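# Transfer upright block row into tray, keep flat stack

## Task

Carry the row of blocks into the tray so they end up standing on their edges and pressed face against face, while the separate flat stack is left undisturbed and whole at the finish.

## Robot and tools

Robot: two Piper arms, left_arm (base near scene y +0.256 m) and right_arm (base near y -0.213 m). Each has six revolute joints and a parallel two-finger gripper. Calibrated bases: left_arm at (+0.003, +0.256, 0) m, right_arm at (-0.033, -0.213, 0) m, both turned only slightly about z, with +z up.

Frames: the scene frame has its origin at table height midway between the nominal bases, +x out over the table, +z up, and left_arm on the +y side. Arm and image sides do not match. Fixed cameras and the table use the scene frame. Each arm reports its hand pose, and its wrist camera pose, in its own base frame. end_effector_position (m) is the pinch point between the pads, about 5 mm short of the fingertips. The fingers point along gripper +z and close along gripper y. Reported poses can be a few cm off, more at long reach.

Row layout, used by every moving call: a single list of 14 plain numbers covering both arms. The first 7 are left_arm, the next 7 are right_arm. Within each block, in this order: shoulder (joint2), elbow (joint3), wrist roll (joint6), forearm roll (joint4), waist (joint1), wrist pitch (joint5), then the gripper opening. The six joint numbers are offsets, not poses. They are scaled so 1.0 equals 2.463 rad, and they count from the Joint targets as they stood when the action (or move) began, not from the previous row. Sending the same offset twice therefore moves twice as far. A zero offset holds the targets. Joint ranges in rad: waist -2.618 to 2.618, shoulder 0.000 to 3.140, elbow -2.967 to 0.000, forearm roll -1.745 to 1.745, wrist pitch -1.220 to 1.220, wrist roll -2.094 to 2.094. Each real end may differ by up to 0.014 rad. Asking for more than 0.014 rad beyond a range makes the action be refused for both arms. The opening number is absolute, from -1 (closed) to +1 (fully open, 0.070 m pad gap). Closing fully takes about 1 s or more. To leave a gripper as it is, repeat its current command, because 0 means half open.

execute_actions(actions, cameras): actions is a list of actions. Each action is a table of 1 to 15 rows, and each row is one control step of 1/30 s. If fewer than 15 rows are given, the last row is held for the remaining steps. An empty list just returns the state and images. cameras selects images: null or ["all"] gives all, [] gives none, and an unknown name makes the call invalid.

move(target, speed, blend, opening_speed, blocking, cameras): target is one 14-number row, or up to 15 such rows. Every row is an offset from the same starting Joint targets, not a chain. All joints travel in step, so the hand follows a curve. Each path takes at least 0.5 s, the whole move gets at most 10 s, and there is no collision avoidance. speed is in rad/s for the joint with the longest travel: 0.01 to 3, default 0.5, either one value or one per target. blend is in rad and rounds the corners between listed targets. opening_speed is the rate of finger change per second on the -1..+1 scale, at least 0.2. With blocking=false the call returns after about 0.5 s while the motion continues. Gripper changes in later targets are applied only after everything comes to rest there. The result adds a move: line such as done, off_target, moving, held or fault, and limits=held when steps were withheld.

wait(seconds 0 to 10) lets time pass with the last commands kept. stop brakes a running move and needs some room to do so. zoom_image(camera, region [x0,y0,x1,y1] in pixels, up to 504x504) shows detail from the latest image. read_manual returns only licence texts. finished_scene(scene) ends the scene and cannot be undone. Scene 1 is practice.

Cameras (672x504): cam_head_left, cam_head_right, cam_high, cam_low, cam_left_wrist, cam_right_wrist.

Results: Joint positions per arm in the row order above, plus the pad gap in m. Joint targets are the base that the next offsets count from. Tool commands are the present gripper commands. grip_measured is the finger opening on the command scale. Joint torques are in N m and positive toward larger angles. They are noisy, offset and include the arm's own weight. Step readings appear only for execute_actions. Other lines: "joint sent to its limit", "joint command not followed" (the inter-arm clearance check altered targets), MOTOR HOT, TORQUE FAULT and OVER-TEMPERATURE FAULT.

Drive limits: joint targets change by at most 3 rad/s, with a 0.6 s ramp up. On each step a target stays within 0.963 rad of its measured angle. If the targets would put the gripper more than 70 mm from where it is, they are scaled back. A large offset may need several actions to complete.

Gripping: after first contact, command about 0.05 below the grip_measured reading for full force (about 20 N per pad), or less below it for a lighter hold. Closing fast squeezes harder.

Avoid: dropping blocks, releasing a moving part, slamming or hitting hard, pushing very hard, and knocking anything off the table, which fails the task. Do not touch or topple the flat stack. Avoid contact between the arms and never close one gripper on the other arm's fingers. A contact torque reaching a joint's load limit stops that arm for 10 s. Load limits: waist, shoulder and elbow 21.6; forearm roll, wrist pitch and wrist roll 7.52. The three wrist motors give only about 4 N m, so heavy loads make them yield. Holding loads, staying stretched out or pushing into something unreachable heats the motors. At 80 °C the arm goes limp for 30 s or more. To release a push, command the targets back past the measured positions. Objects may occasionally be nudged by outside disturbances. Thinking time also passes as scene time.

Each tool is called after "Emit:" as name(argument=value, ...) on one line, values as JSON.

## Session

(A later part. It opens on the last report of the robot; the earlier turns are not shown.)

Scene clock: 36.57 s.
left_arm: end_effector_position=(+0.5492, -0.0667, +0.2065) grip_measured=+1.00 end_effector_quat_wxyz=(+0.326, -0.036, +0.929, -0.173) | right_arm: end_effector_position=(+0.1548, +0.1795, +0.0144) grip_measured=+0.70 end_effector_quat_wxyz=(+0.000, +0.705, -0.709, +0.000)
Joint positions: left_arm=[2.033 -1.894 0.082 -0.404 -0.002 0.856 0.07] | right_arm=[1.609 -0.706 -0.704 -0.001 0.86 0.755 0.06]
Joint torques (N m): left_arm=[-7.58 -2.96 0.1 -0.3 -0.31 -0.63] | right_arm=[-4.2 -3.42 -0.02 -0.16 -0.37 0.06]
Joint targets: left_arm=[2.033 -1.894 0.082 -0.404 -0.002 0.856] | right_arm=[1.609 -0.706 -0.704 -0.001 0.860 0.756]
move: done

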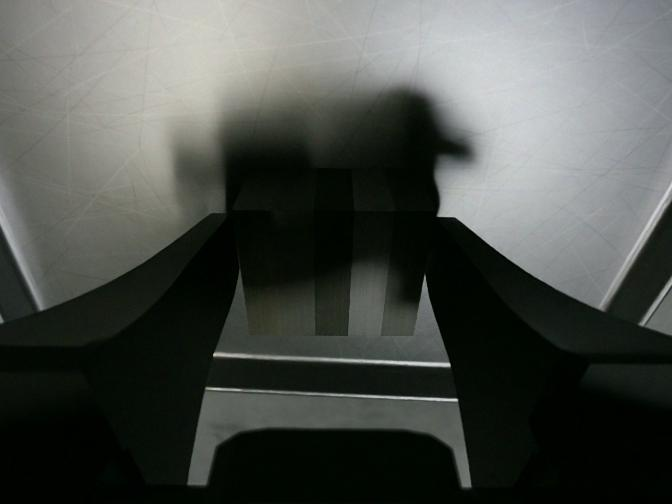

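Lift: reverse the descent.

Emit:
move(target=[[0,0,0,0,0,0,1,-0.0435,-0.0402,0,0,0,0.0834,0.7],[0,0,0,0,0,0,1,-0.07,-0.07,0,0,0,0.1,0.7]], speed=[0.25,0.4], blend=0.03)

Emit:
zoom_image(camera="cam_right_wrist", region=[180, 100, 500, 350])

Scene clock: 38.37 s.
left_arm: end_effector_position=(+0.5492, -0.0667, +0.2065) grip_measured=+1.00 end_effector_quat_wxyz=(+0.326, -0.036, +0.929, -0.173) | right_arm: end_effector_position=(+0.1670, +0.1936, +0.0936) grip_measured=+0.70 end_effector_quat_wxyz=(-0.050, +0.704, -0.709, -0.004)
Joint positions: left_arm=[2.033 -1.894 0.082 -0.404 -0.002 0.856 0.07] | right_arm=[1.435 -0.879 -0.704 -0.001 0.86 1.003 0.059]
Joint torques (N m): left_arm=[-7.54 -2.98 0.1 -0.3 -0.33 -0.63] | right_arm=[-2.93 -3.89 0.02 -0.13 -1.01 -0.1]
Joint targets: left_arm=[2.033 -1.894 0.082 -0.404 -0.002 0.856] | right_arm=[1.436 -0.878 -0.704 0.000 0.860 1.002]
move: done

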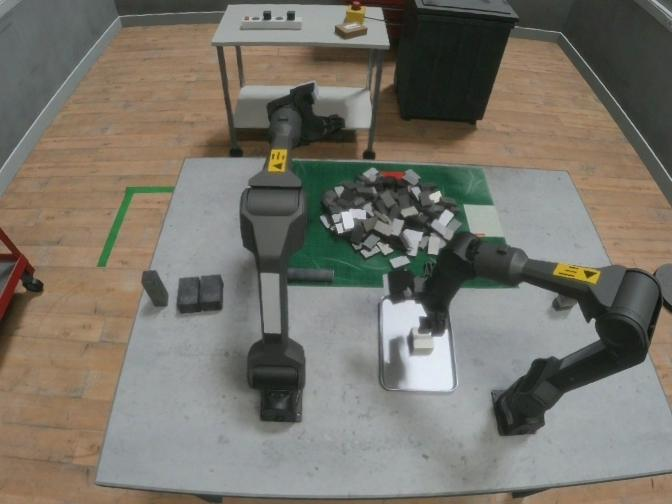

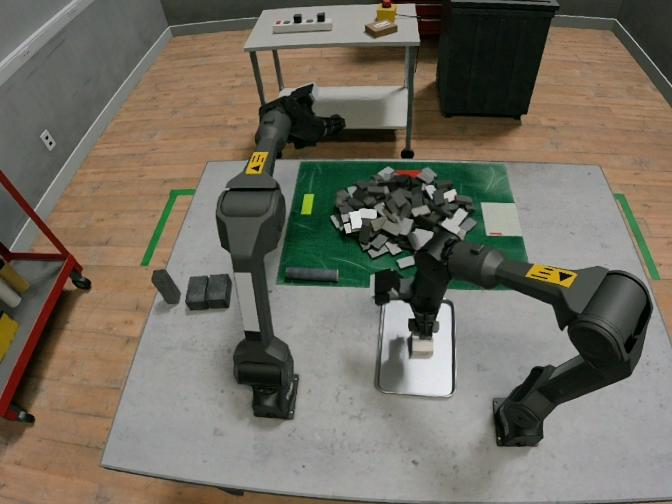

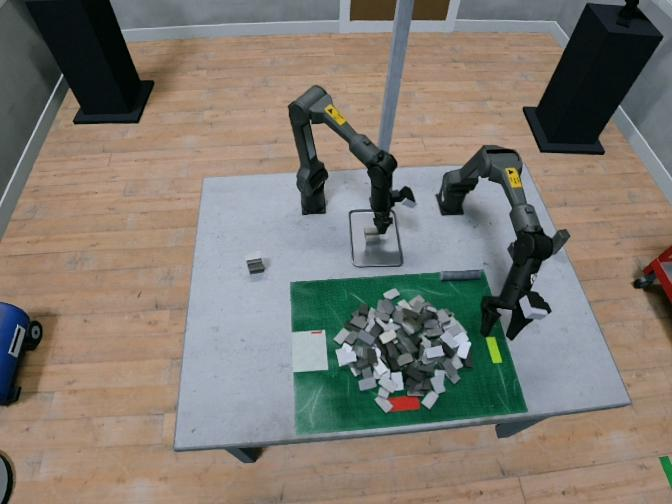

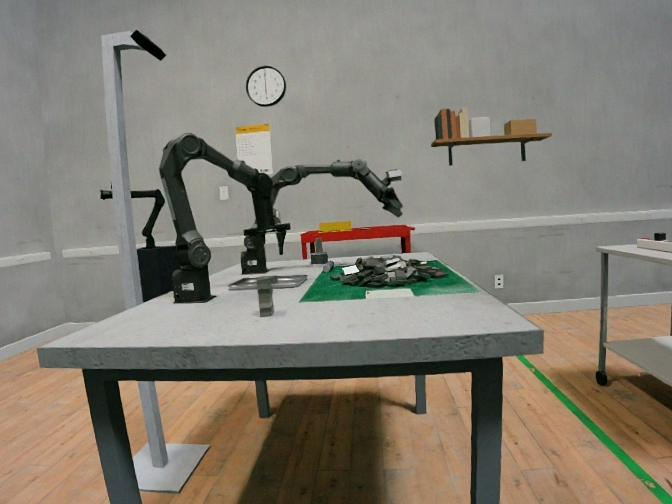

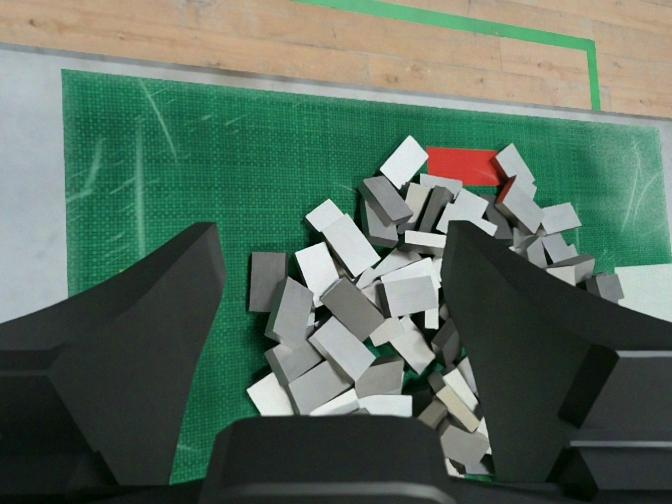

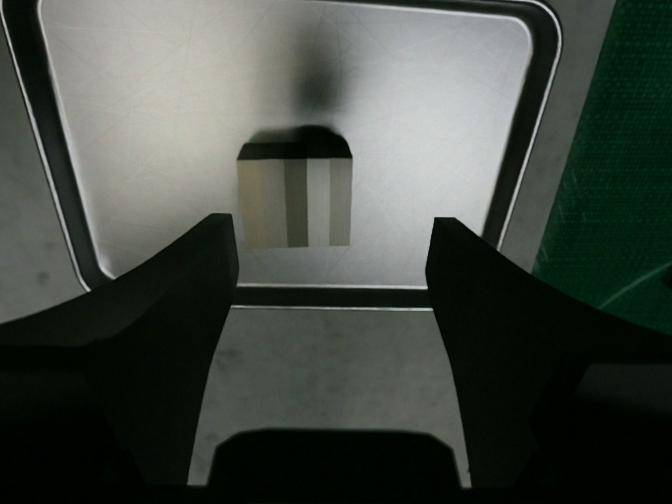

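Scaled by 1.575.

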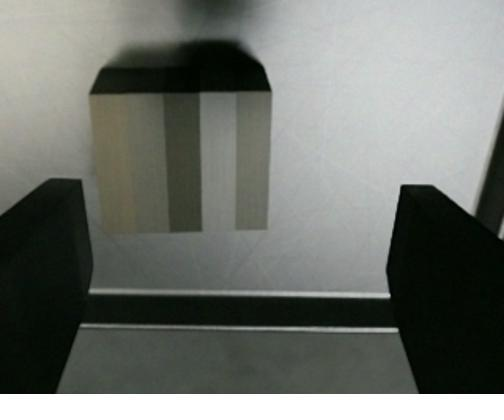

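Emit:
finished_scene(scene=1)

The scene is finished: the task was done.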